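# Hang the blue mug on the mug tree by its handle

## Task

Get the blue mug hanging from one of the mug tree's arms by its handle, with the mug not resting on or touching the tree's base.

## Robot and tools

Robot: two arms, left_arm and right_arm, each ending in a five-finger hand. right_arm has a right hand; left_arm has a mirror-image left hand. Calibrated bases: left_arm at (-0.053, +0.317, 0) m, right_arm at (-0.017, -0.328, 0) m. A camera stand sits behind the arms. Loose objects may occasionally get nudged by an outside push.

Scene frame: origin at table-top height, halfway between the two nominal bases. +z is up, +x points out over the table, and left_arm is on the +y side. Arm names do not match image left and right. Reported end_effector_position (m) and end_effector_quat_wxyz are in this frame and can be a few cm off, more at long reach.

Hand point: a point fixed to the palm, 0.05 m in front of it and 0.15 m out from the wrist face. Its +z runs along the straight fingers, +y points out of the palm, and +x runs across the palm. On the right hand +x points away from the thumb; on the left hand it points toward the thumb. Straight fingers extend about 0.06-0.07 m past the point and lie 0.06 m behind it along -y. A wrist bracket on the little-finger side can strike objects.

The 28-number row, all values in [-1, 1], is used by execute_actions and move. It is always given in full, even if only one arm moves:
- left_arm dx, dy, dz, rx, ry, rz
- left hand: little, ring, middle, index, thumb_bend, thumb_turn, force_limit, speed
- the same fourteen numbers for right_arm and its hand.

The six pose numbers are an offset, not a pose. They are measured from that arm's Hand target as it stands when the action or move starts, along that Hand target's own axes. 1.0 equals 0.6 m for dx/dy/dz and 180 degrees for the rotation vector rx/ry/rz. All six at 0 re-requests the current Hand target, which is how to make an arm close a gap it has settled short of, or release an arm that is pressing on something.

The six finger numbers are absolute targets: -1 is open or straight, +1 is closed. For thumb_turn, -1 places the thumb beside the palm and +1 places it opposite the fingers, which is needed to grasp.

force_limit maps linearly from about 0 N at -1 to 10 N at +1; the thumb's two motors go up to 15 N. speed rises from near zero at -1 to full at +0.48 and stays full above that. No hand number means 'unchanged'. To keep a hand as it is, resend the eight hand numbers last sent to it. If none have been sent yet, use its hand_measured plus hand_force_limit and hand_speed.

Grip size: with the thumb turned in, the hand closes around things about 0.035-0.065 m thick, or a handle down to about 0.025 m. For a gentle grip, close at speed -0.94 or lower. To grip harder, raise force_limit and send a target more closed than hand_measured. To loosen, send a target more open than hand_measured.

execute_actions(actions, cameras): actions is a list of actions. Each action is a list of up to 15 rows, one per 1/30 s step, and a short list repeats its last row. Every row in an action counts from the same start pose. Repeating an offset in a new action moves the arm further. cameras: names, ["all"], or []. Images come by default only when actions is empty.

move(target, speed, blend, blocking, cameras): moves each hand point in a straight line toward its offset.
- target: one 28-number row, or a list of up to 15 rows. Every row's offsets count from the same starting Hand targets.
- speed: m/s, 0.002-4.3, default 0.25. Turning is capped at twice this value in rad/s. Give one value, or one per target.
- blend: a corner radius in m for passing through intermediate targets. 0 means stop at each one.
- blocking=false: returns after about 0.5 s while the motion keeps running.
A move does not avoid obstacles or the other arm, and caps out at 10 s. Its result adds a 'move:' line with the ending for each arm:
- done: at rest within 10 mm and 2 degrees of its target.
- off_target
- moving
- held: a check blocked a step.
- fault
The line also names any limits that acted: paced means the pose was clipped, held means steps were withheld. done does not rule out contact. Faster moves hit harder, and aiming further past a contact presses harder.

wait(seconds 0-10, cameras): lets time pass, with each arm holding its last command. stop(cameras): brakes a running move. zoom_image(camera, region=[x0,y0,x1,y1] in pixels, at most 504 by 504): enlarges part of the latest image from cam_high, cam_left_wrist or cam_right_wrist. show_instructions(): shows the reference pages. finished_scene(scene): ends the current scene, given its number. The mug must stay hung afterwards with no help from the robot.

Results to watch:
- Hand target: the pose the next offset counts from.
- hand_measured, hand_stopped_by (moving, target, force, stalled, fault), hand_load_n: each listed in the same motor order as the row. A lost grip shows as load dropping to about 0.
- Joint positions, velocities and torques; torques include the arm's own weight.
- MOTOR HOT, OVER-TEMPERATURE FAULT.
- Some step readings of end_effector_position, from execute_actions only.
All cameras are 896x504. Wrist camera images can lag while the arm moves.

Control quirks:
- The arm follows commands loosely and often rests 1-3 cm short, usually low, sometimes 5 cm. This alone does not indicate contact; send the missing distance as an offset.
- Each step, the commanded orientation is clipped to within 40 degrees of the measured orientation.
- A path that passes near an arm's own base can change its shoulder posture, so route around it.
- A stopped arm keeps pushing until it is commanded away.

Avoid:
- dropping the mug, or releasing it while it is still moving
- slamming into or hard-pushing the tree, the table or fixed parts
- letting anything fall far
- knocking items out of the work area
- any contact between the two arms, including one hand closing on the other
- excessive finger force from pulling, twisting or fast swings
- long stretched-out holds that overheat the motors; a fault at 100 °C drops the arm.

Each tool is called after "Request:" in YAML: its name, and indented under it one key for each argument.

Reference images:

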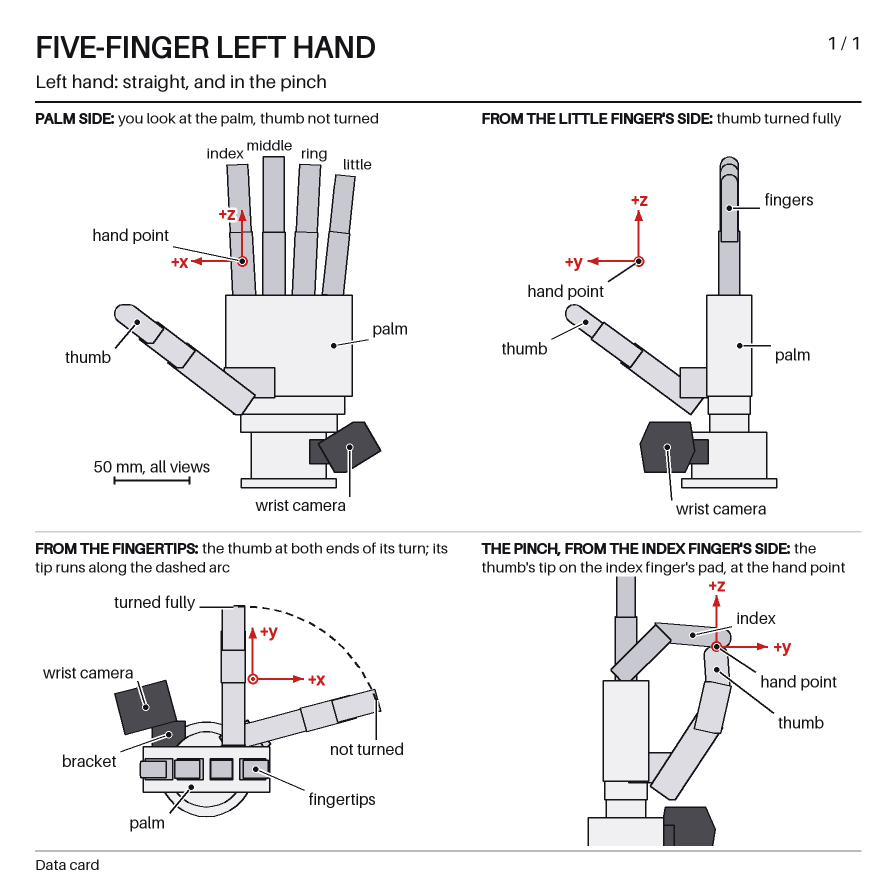

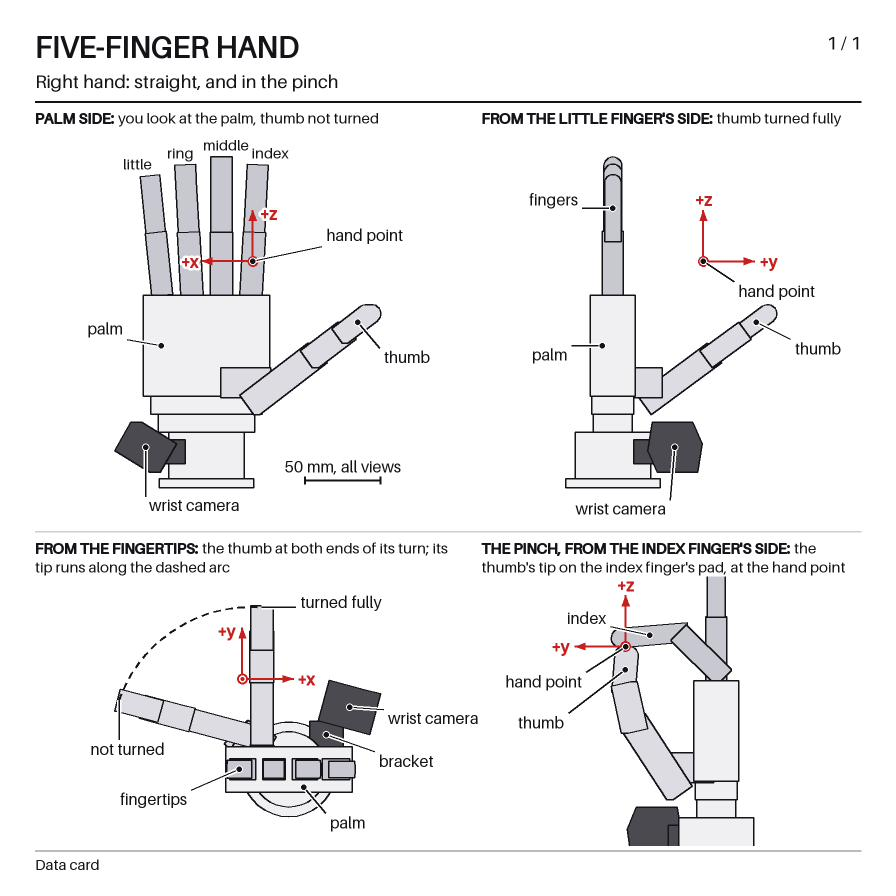

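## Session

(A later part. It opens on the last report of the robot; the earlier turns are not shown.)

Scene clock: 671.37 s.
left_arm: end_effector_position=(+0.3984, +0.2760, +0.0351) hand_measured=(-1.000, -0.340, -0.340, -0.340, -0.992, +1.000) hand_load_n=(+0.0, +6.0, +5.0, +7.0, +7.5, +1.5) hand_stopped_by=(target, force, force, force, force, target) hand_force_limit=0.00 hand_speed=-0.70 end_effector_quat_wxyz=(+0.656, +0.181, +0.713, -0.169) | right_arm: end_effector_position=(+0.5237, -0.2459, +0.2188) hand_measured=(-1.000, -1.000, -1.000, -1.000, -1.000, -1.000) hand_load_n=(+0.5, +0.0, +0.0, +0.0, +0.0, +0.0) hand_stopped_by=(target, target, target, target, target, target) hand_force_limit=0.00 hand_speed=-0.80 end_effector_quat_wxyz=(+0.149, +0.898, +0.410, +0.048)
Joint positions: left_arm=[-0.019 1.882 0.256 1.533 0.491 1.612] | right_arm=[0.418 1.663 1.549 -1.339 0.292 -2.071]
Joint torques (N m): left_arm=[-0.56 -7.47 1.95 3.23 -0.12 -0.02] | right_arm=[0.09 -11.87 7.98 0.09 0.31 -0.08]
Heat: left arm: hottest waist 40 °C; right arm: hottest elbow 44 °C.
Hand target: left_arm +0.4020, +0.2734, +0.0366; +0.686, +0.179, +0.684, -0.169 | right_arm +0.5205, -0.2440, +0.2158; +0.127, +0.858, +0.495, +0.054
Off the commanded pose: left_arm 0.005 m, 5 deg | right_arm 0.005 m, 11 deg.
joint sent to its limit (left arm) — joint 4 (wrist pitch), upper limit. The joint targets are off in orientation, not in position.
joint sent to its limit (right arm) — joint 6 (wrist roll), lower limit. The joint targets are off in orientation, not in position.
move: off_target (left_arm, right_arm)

Request:
move:
  target: [-0.1667,0,0,0,0,0,-1,0,0,0,-0.2,1,0,-0.7,0,0,0,0,0,0,-1,-1,-1,-1,-1,-1,0,-0.8]
  speed: 0.1
  cameras: ["all"]

Scene clock: 678.47 s.
left_arm: end_effector_position=(+0.3986, +0.2764, +0.1267) hand_measured=(-1.000, -0.340, -0.340, -0.340, -0.992, +1.000) hand_load_n=(+0.0, +5.5, +5.0, +8.0, +8.0, +3.5) hand_stopped_by=(target, force, force, force, force, target) hand_force_limit=0.00 hand_speed=-0.70 end_effector_quat_wxyz=(+0.679, +0.175, +0.693, -0.168) | right_arm: end_effector_position=(+0.5237, -0.2459, +0.2188) hand_measured=(-1.000, -1.000, -1.000, -1.000, -1.000, -1.000) hand_load_n=(+0.0, +0.0, +0.0, +0.0, +0.0, +0.0) hand_stopped_by=(target, target, target, target, target, target) hand_force_limit=0.00 hand_speed=-0.80 end_effector_quat_wxyz=(+0.149, +0.898, +0.410, +0.048)
Joint positions: left_arm=[-0.022 1.414 0.243 1.147 0.48 1.586] | right_arm=[0.418 1.663 1.549 -1.339 0.292 -2.071]
Joint torques (N m): left_arm=[-0.67 -7 5.11 2.37 -0.13 0.02] | right_arm=[0.03 -11.87 7.97 0.08 0.31 -0.08]
Heat: left arm: hottest waist 40 °C; right arm: hottest elbow 44 °C.
Hand target: left_arm +0.4013, +0.2721, +0.1366; +0.686, +0.179, +0.684, -0.169 | right_arm +0.5205, -0.2440, +0.2158; +0.127, +0.858, +0.495, +0.054
Off the commanded pose: left_arm 0.011 m, 1 deg | right_arm 0.005 m, 11 deg.
joint sent to its limit (right arm) — joint 6 (wrist roll), lower limit. The joint targets are off in orientation, not in position.
move: off_target (left_arm, right_arm)
camera_calibration:
cam_left_wrist: T_world_to_cam=[[-0.455507, -0.842548, -0.287448, 0.448447], [-0.343398, 0.464197, -0.816455, 0.112057], [0.821335, -0.273192, -0.500774, -0.0710846], [0, 0, 0, 1]] pos_world=[0.301135, 0.306402, 0.184797]
cam_right_wrist: T_world_to_cam=[[0.84745, -0.439638, 0.297567, -0.612802], [-0.524328, -0.605395, 0.598814, -0.0107805], [-0.0831158, -0.663487, -0.743557, 0.153585], [0, 0, 0, 1]] pos_world=[0.526432, -0.174035, 0.303004]

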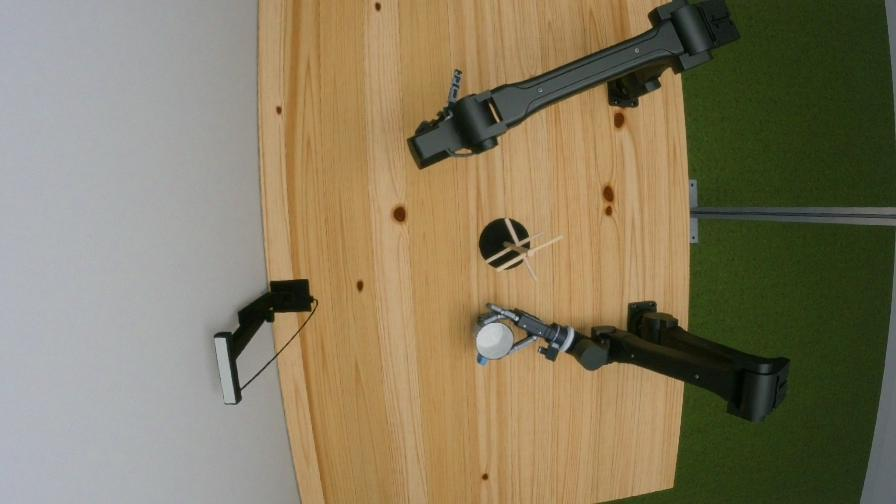

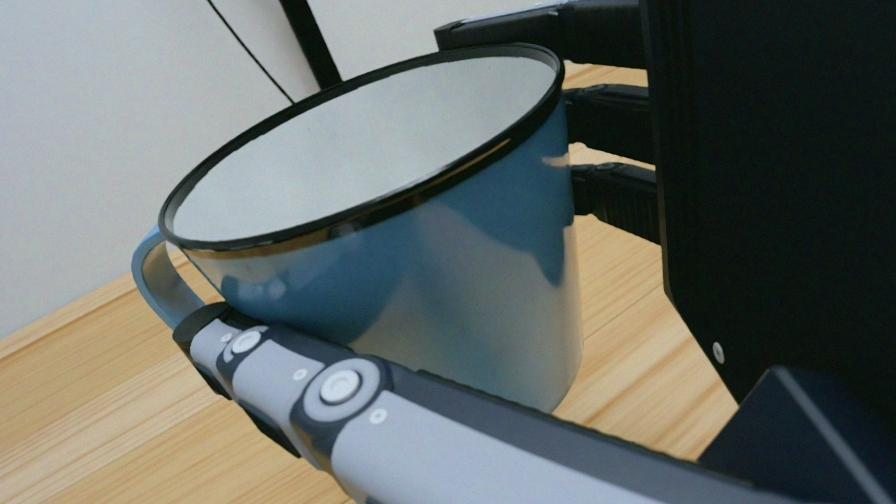

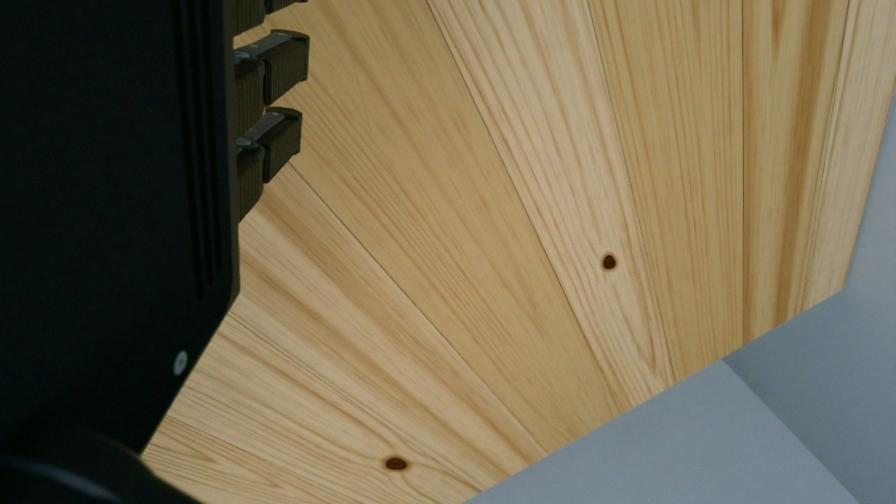

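Request:
zoom_image:
  camera: "cam_high"
  region: [450, 290, 570, 380]

Request:
zoom_image:
  camera: "cam_left_wrist"
  region: [100, 150, 400, 400]

Scaled by 4.200 from the camera's 896x504 image, which has a finer 1280x720 frame.

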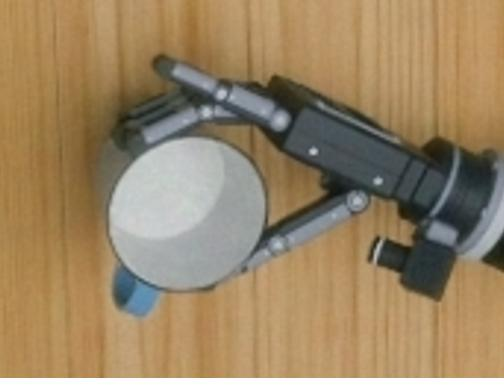

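Scaled by 1.680 from the camera's 896x504 image, which has a finer 1280x720 frame.

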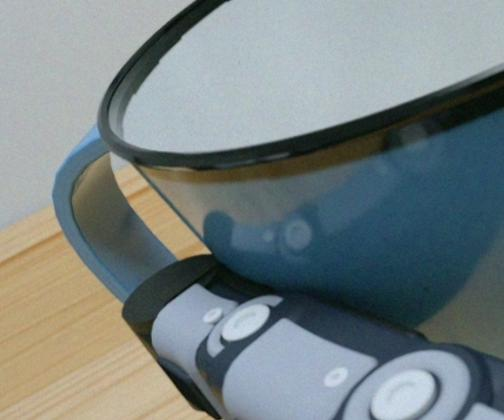

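Request:
move:
  target: [0,0,0,0,0,0,-1,0,0,0,-0.2,1,0,-0.7,-0.0503,-0.1843,-0.023,0.4910,0.3044,0.3853,-1,-1,-1,-1,-1,-1,0,-0.8]
  speed: 0.3
  cameras: ["all"]

Scene clock: 780.60 s.
left_arm: end_effector_position=(+0.3986, +0.2764, +0.1267) hand_measured=(-1.000, -0.340, -0.340, -0.340, -0.992, +1.000) hand_load_n=(+0.0, +5.5, +5.0, +8.0, +7.5, +3.5) hand_stopped_by=(target, force, force, force, force, target) hand_force_limit=0.00 hand_speed=-0.70 end_effector_quat_wxyz=(+0.679, +0.175, +0.693, -0.168) | right_arm: end_effector_position=(+0.4101, -0.2117, +0.2056) hand_measured=(-1.000, -1.000, -1.000, -1.000, -1.000, -1.000) hand_load_n=(+0.0, +0.0, +0.0, +0.0, +0.0, +0.0) hand_stopped_by=(target, target, target, target, target, target) hand_force_limit=0.00 hand_speed=-0.80 end_effector_quat_wxyz=(+0.696, -0.712, +0.062, -0.073)
Joint positions: left_arm=[-0.022 1.414 0.243 1.147 0.48 1.586] | right_arm=[-0.14 1.498 1.028 -0.76 -1.548 -1.248]
Joint torques (N m): left_arm=[-0.67 -7.36 5.16 2.26 -0.13 -0.02] | right_arm=[-1.26 -8.23 7.12 0.91 -0.81 0.14]
Heat: left arm: hottest waist 40 °C; right arm: hottest elbow 44 °C.
Hand target: left_arm +0.4013, +0.2721, +0.1366; +0.686, +0.179, +0.684, -0.169 | right_arm +0.4099, -0.2150, +0.2000; +0.698, -0.699, +0.111, -0.111
Off the commanded pose: left_arm 0.011 m, 1 deg | right_arm 0.006 m, 7 deg.
move: off_target (left_arm, right_arm)
camera_calibration:
cam_left_wrist: T_world_to_cam=[[-0.455507, -0.842548, -0.287448, 0.448447], [-0.343398, 0.464197, -0.816455, 0.112057], [0.821335, -0.273192, -0.500774, -0.0710846], [0, 0, 0, 1]] pos_world=[0.301135, 0.306402, 0.184797]
cam_right_wrist: T_world_to_cam=[[0.225902, -0.0713554, -0.971533, 0.096225], [-0.906685, -0.380087, -0.182908, 0.323451], [-0.356216, 0.922194, -0.15056, 0.482798], [0, 0, 0, 1]] pos_world=[0.443511, -0.315428, 0.225337]

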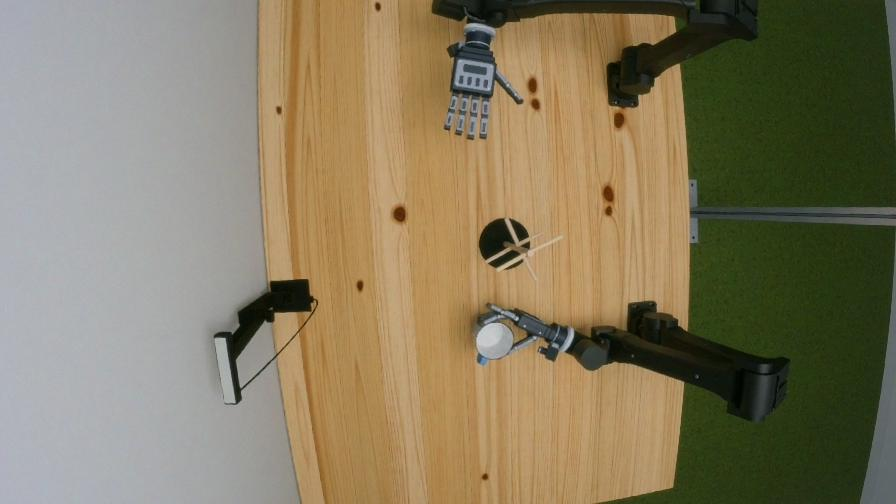

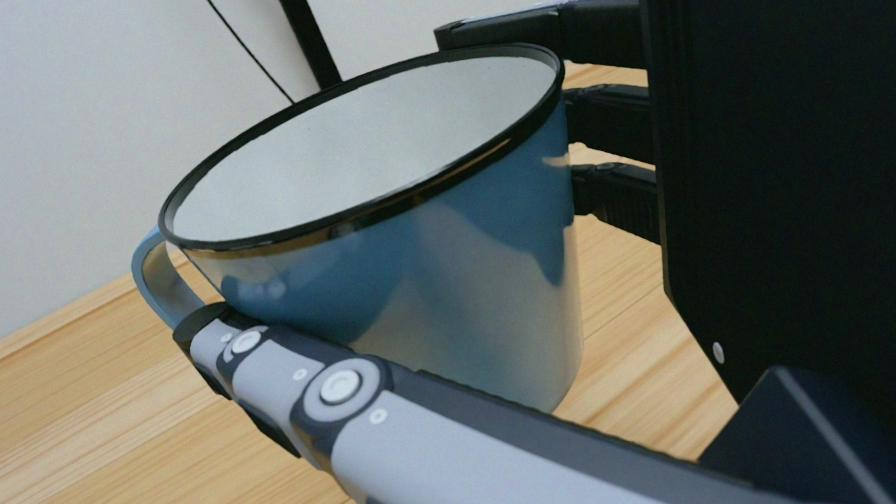

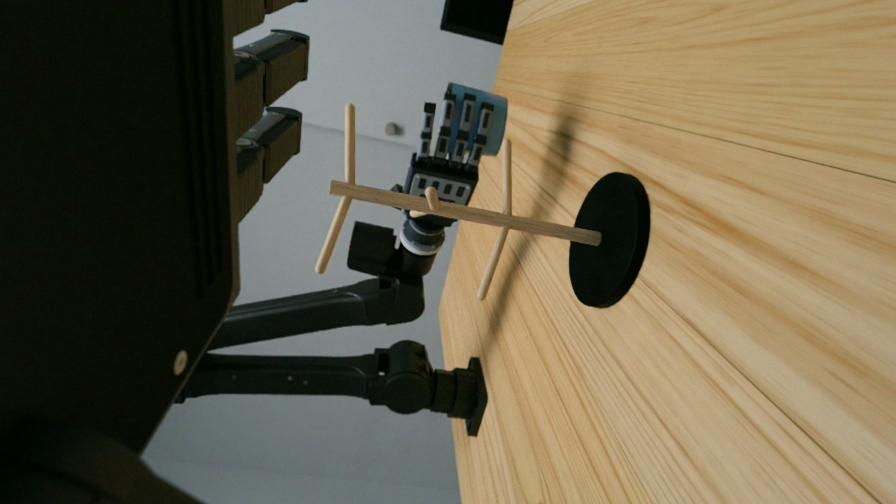

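Request:
zoom_image:
  camera: "cam_right_wrist"
  region: [290, 60, 670, 320]

Scaled by 1.326 from the camera's 896x504 image, which has a finer 1280x720 frame.

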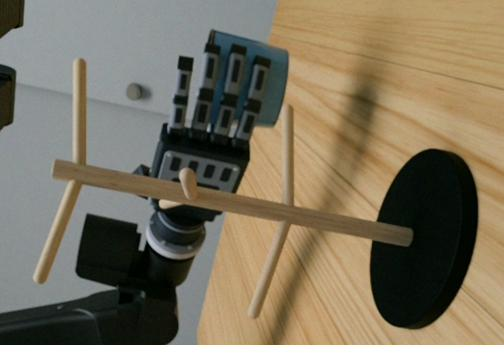

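Request:
move:
  target:
    - [-0.347,0.005,0,0,0,0,-1,0,0,0,-0.2,1,0,-0.7,0,0,0,0,0,0,-1,-1,-1,-1,-1,-1,0,-0.8]
    - [-0.3553,-0.5638,0.0598,-0.2035,0.001,-0.0045,-1,0,0,0,-0.2,1,0,-0.7,0,0,0,0,0,0,-1,-1,-1,-1,-1,-1,0,-0.8]
  speed: 0.2
  blend: 0.05
  cameras: ["all"]

Scene clock: 928.77 s.
left_arm: end_effector_position=(+0.2667, -0.0339, +0.3188) hand_measured=(-1.000, -0.340, -0.340, -0.340, -0.992, +1.000) hand_load_n=(+0.0, +5.5, +5.0, +8.0, +7.5, +3.5) hand_stopped_by=(target, force, force, force, force, target) hand_force_limit=0.00 hand_speed=-0.70 end_effector_quat_wxyz=(+0.698, -0.024, +0.712, +0.074) | right_arm: end_effector_position=(+0.4100, -0.2117, +0.2056) hand_measured=(-1.000, -1.000, -1.000, -1.000, -1.000, -1.000) hand_load_n=(+0.0, +0.0, +0.0, +0.0, +0.0, +0.0) hand_stopped_by=(target, target, target, target, target, target) hand_force_limit=0.00 hand_speed=-0.80 end_effector_quat_wxyz=(+0.696, -0.712, +0.062, -0.073)
Joint positions: left_arm=[-1.28 1.44 1.007 0.344 -1.407 1.555] | right_arm=[-0.14 1.498 1.028 -0.76 -1.548 -1.248]
Joint torques (N m): left_arm=[-0.21 -11.52 12.48 2.37 -0.28 0.1] | right_arm=[-1.26 -8.18 7.31 0.5 -0.81 0.08]
Heat: left arm: hottest waist 40 °C; right arm: hottest elbow 43 °C.
Hand target: left_arm +0.2702, -0.0449, +0.3449; +0.706, -0.050, +0.705, +0.050 | right_arm +0.4097, -0.2156, +0.2001; +0.695, -0.712, +0.072, -0.071 (not the last commanded pose)
Off the commanded pose: left_arm 0.029 m, 4 deg | right_arm 0.007 m, 7 deg.
move: off_target (left_arm, right_arm)
camera_calibration:
cam_left_wrist: T_world_to_cam=[[0.125823, -0.927902, -0.350952, 0.0444004], [-0.552838, 0.228158, -0.801445, 0.410759], [0.823734, 0.29486, -0.484272, 0.0619822], [0, 0, 0, 1]] pos_world=[0.17044, -0.0707949, 0.374799]
cam_right_wrist: T_world_to_cam=[[0.225111, -0.0712288, -0.971726, 0.0966613], [-0.906852, -0.380016, -0.182226, 0.323394], [-0.356292, 0.922233, -0.15014, 0.48275], [0, 0, 0, 1]] pos_world=[0.443511, -0.315428, 0.225339]

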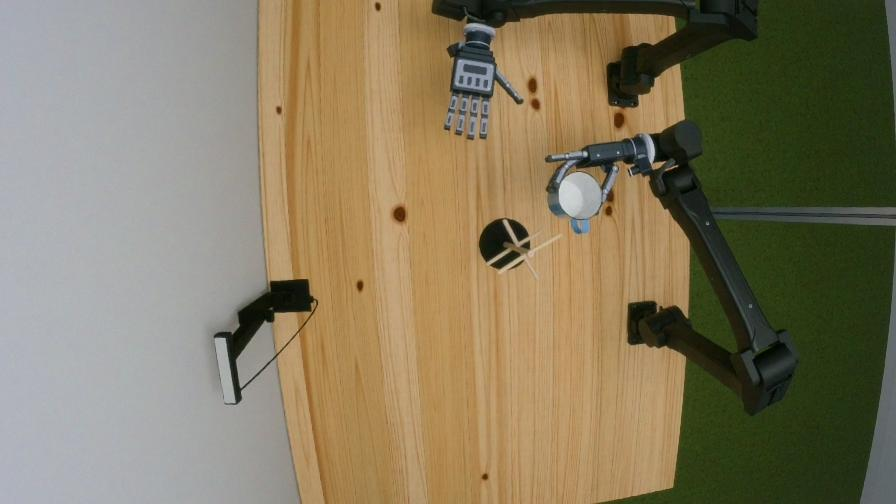

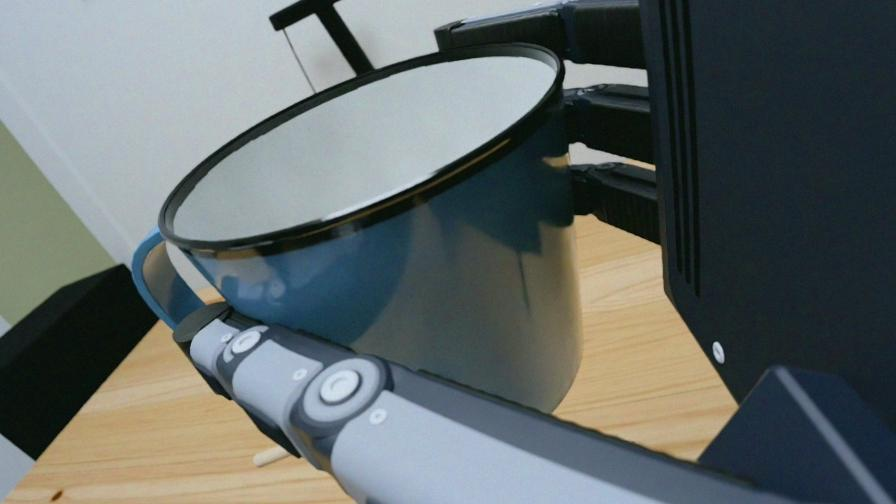

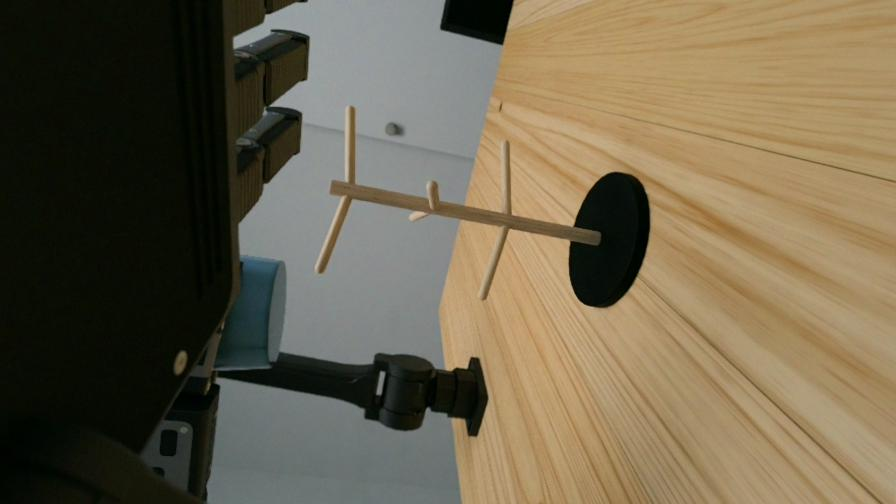

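Request:
zoom_image:
  camera: "cam_high"
  region: [480, 120, 660, 290]

Scaled by 2.800 from the camera's 896x504 image, which has a finer 1280x720 frame.

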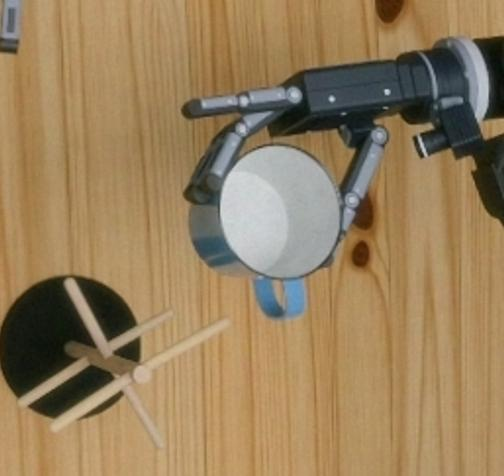

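Request:
move:
  target: [0.1315,0.0055,-0.0155,0,0,0,-1,0,0,0,-0.2,1,0,-0.7,0,0,0,0,0,0,-1,-1,-1,-1,-1,-1,0,-0.8]
  speed: 0.1
  cameras: ["cam_high","cam_right_wrist"]

Request:
zoom_image:
  camera: "cam_high"
  region: [480, 120, 660, 290]

Request:
zoom_image:
  camera: "cam_right_wrist"
  region: [240, 150, 540, 450]

Scene clock: 960.20 s.
left_arm: end_effector_position=(+0.2641, -0.0392, +0.2645) hand_measured=(-1.000, -0.340, -0.340, -0.340, -0.992, +1.000) hand_load_n=(+0.0, +5.5, +5.5, +7.5, +7.5, +3.5) hand_stopped_by=(target, force, force, force, force, target) hand_force_limit=0.00 hand_speed=-0.70 end_effector_quat_wxyz=(+0.704, -0.057, +0.707, +0.049) | right_arm: end_effector_position=(+0.4100, -0.2117, +0.2056) hand_measured=(-1.000, -1.000, -1.000, -1.000, -1.000, -1.000) hand_load_n=(-0.5, +0.0, -0.5, +0.0, +0.0, -0.5) hand_stopped_by=(target, target, target, target, target, target) hand_force_limit=0.00 hand_speed=-0.80 end_effector_quat_wxyz=(+0.696, -0.712, +0.062, -0.073)
Joint positions: left_arm=[-1.288 1.526 0.937 0.555 -1.426 1.526] | right_arm=[-0.14 1.498 1.028 -0.76 -1.548 -1.248]
Joint torques (N m): left_arm=[-0.62 -11.28 7.6 2.41 -0.2 0.25] | right_arm=[-1.2 -8.18 7.28 0.47 -0.81 0.09]
Heat: left arm: hottest elbow 42 °C; right arm: hottest elbow 43 °C.
Hand target: left_arm +0.2605, -0.0431, +0.2661; +0.706, -0.050, +0.705, +0.050 | right_arm +0.4097, -0.2156, +0.2001; +0.695, -0.712, +0.072, -0.071
Off the commanded pose: left_arm 0.005 m, 1 deg | right_arm 0.007 m, 1 deg.
move: done
camera_calibration:
cam_right_wrist: T_world_to_cam=[[0.225111, -0.0712288, -0.971726, 0.0966613], [-0.906852, -0.380016, -0.182226, 0.323394], [-0.356292, 0.922233, -0.15014, 0.48275], [0, 0, 0, 1]] pos_world=[0.443511, -0.315428, 0.225339]
Images, in order (width x height): cam_high 896x504, cam_right_wrist 896x504.

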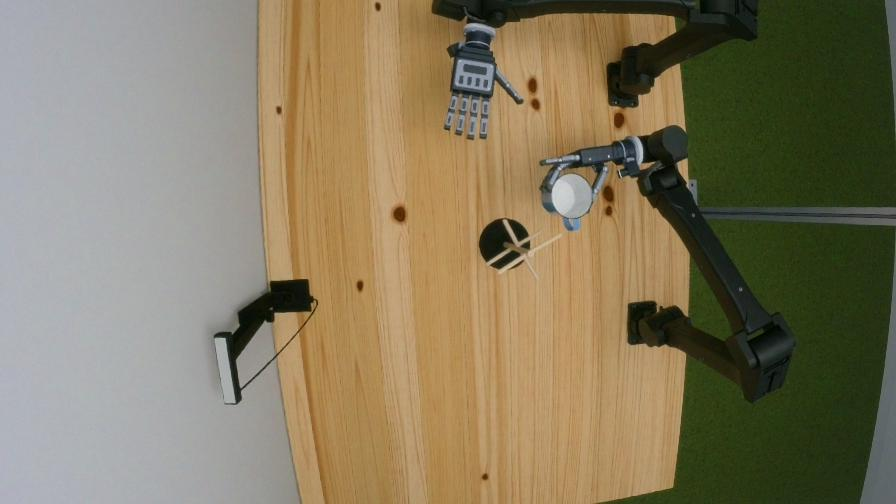

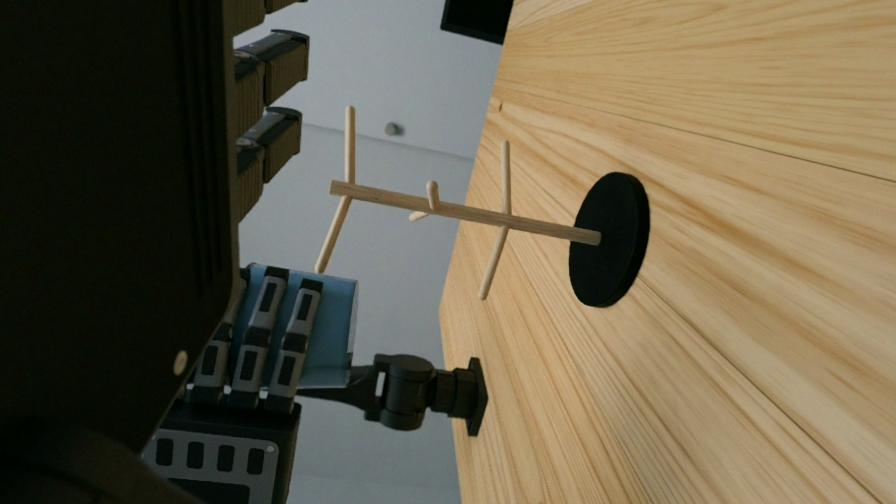

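Scaled by 2.800 from the camera's 896x504 image, which has a finer 1280x720 frame.

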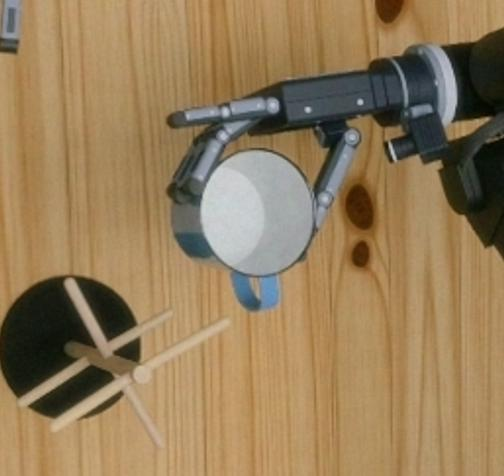

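Scaled by 1.680 from the camera's 896x504 image, which has a finer 1280x720 frame.

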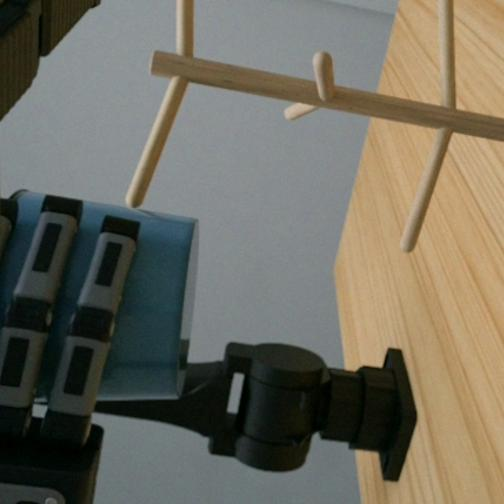

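Request:
move:
  target: [0.0442,0.0155,-0.014,0,0,0,-1,0,0,0,-0.2,1,0,-0.7,0,0,0,0,0,0,-1,-1,-1,-1,-1,-1,0,-0.8]
  speed: 0.06
  cameras: ["cam_high","cam_right_wrist","cam_left_wrist"]

Request:
zoom_image:
  camera: "cam_high"
  region: [480, 170, 600, 290]

Request:
zoom_image:
  camera: "cam_right_wrist"
  region: [240, 150, 540, 450]

Scene clock: 981.57 s.
left_arm: end_effector_position=(+0.2544, -0.0310, +0.2395) hand_measured=(-1.000, -0.340, -0.340, -0.340, -0.992, +1.000) hand_load_n=(+0.0, +5.5, +5.5, +8.0, +7.5, +3.5) hand_stopped_by=(target, force, force, force, force, target) hand_force_limit=0.00 hand_speed=-0.70 end_effector_quat_wxyz=(+0.704, -0.057, +0.706, +0.048) | right_arm: end_effector_position=(+0.4100, -0.2117, +0.2056) hand_measured=(-1.000, -1.000, -1.000, -1.000, -1.000, -1.000) hand_load_n=(+0.0, +0.0, +0.0, +0.0, +0.0, +0.0) hand_stopped_by=(target, target, target, target, target, target) hand_force_limit=0.00 hand_speed=-0.80 end_effector_quat_wxyz=(+0.696, -0.712, +0.062, -0.073)
Joint positions: left_arm=[-1.304 1.544 0.877 0.635 -1.441 1.526] | right_arm=[-0.14 1.498 1.028 -0.76 -1.548 -1.248]
Joint torques (N m): left_arm=[-0.97 -10.75 7.2 2.3 -0.21 0.22] | right_arm=[-1.2 -8.18 7.31 0.47 -0.81 0.08]
Heat: left arm: hottest elbow 41 °C; right arm: hottest elbow 43 °C.
Hand target: left_arm +0.2509, -0.0350, +0.2395; +0.706, -0.050, +0.705, +0.050 | right_arm +0.4097, -0.2156, +0.2001; +0.695, -0.712, +0.072, -0.071
Off the commanded pose: left_arm 0.005 m, 1 deg | right_arm 0.007 m, 1 deg.
move: done
camera_calibration:
cam_left_wrist: T_world_to_cam=[[0.142909, -0.951691, -0.271776, -0.00329125], [-0.536927, 0.156128, -0.829056, 0.339958], [0.831436, 0.264404, -0.488676, 0.0310466], [0, 0, 0, 1]] pos_world=[0.15719, -0.064418, 0.296121]
cam_right_wrist: T_world_to_cam=[[0.225111, -0.0712288, -0.971726, 0.0966613], [-0.906852, -0.380016, -0.182226, 0.323394], [-0.356292, 0.922233, -0.15014, 0.48275], [0, 0, 0, 1]] pos_world=[0.443511, -0.315428, 0.225339]

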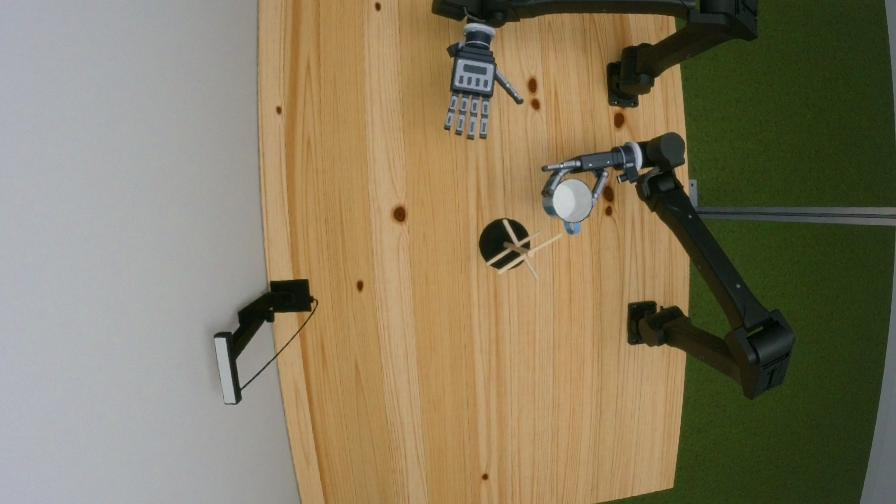

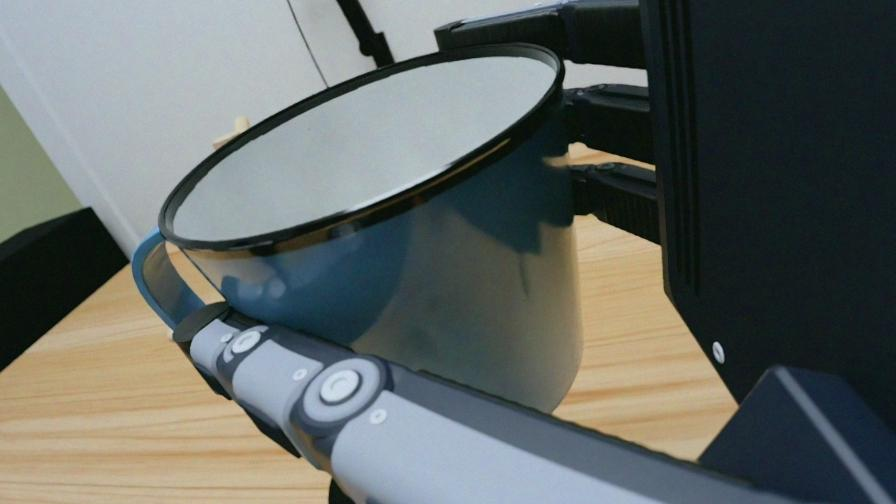

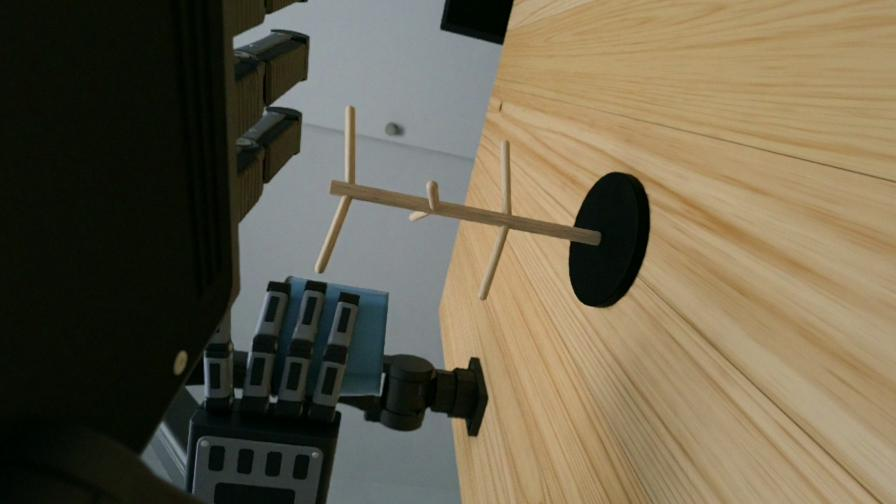

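Scaled by 4.200 from the camera's 896x504 image, which has a finer 1280x720 frame.

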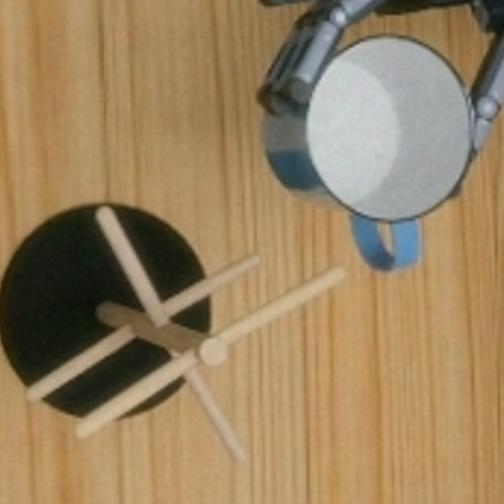

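Scaled by 1.680 from the camera's 896x504 image, which has a finer 1280x720 frame.

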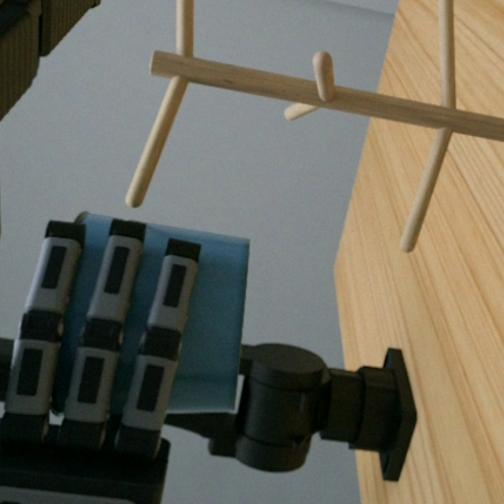

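Request:
move:
  target: [0,0.0157,0.0477,-0.0278,0,0,-1,0,0,0,-0.2,1,0,-0.7,0,0,0,0,0,0,-1,-1,-1,-1,-1,-1,0,-0.8]
  speed: 0.05
  cameras: ["cam_high","cam_right_wrist","cam_left_wrist"]

Request:
zoom_image:
  camera: "cam_high"
  region: [480, 170, 600, 290]

Request:
zoom_image:
  camera: "cam_right_wrist"
  region: [240, 150, 540, 450]

Scene clock: 1047.77 s.
left_arm: end_effector_position=(+0.2717, -0.0140, +0.2296) hand_measured=(-1.000, -0.340, -0.340, -0.340, -0.992, +1.000) hand_load_n=(+0.0, +5.5, +5.5, +8.0, +7.5, +3.5) hand_stopped_by=(target, force, force, force, force, target) hand_force_limit=0.00 hand_speed=-0.70 end_effector_quat_wxyz=(+0.700, -0.073, +0.706, +0.081) | right_arm: end_effector_position=(+0.4100, -0.2117, +0.2056) hand_measured=(-1.000, -1.000, -1.000, -1.000, -1.000, -1.000) hand_load_n=(+0.0, +0.0, +0.0, +0.0, +0.0, +0.0) hand_stopped_by=(target, target, target, target, target, target) hand_force_limit=0.00 hand_speed=-0.80 end_effector_quat_wxyz=(+0.696, -0.712, +0.062, -0.073)
Joint positions: left_arm=[-1.251 1.569 0.877 0.635 -1.456 1.526] | right_arm=[-0.14 1.498 1.028 -0.76 -1.548 -1.248]
Joint torques (N m): left_arm=[0.44 -10.58 9.74 1.95 -0.24 0.17] | right_arm=[-1.14 -8.18 7.3 0.46 -0.81 0.08]
Heat: left arm: hottest elbow 41 °C; right arm: hottest elbow 43 °C.
Hand target: left_arm +0.2779, -0.0217, +0.2396; +0.703, -0.081, +0.702, +0.081 | right_arm +0.4097, -0.2156, +0.2001; +0.695, -0.712, +0.072, -0.071
Off the commanded pose: left_arm 0.014 m, 1 deg | right_arm 0.007 m, 1 deg.
move: off_target (left_arm)
camera_calibration:
cam_left_wrist: T_world_to_cam=[[0.205276, -0.932923, -0.295831, -0.00335877], [-0.552742, 0.138936, -0.821689, 0.340851], [0.807675, 0.332191, -0.487145, 0.0143758], [0, 0, 0, 1]] pos_world=[0.177481, -0.0552656, 0.286083]
cam_right_wrist: T_world_to_cam=[[0.225111, -0.0712288, -0.971726, 0.0966613], [-0.906852, -0.380016, -0.182226, 0.323394], [-0.356292, 0.922233, -0.15014, 0.48275], [0, 0, 0, 1]] pos_world=[0.443511, -0.315428, 0.225339]

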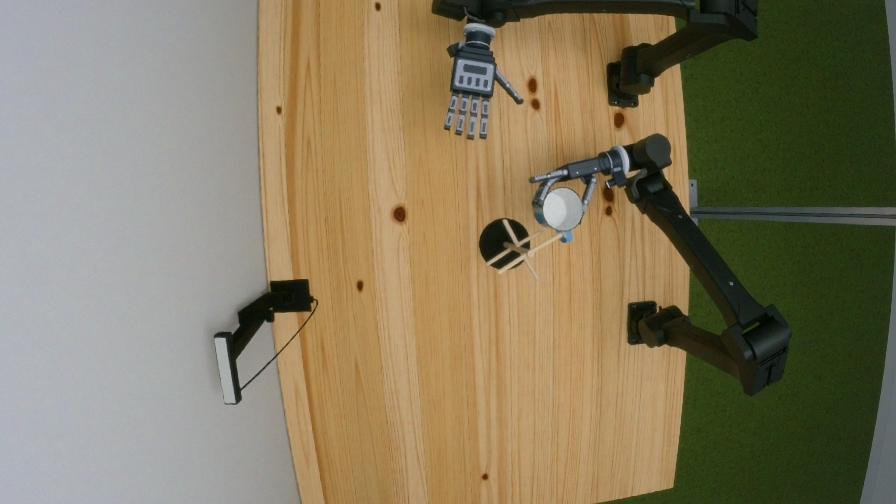

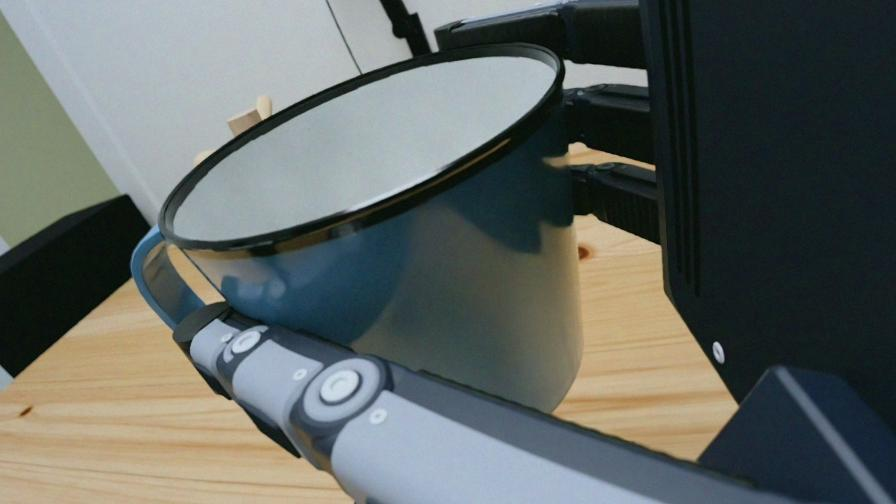

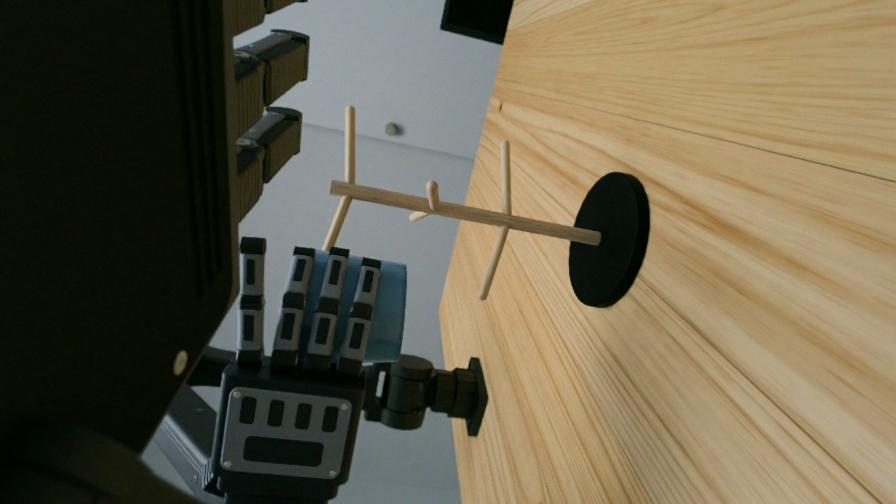

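Scaled by 4.200 from the camera's 896x504 image, which has a finer 1280x720 frame.

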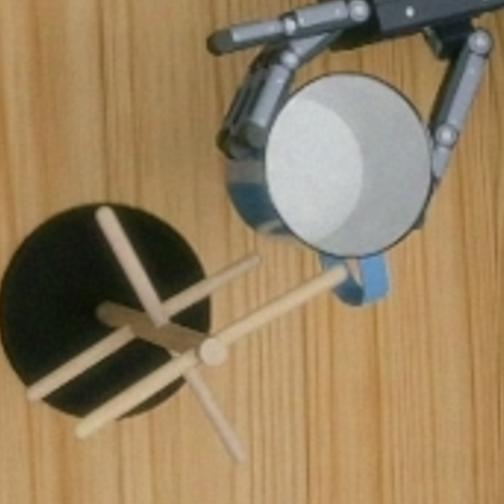

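Scaled by 1.680 from the camera's 896x504 image, which has a finer 1280x720 frame.

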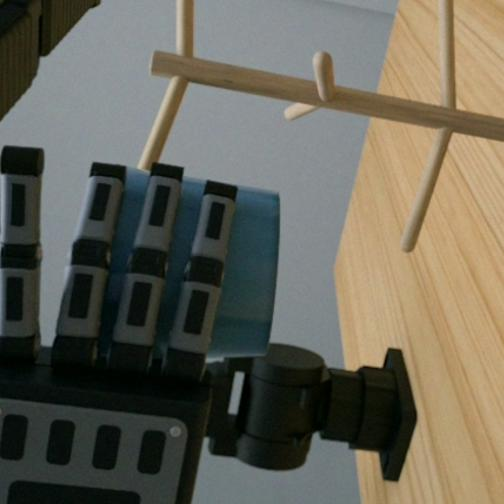

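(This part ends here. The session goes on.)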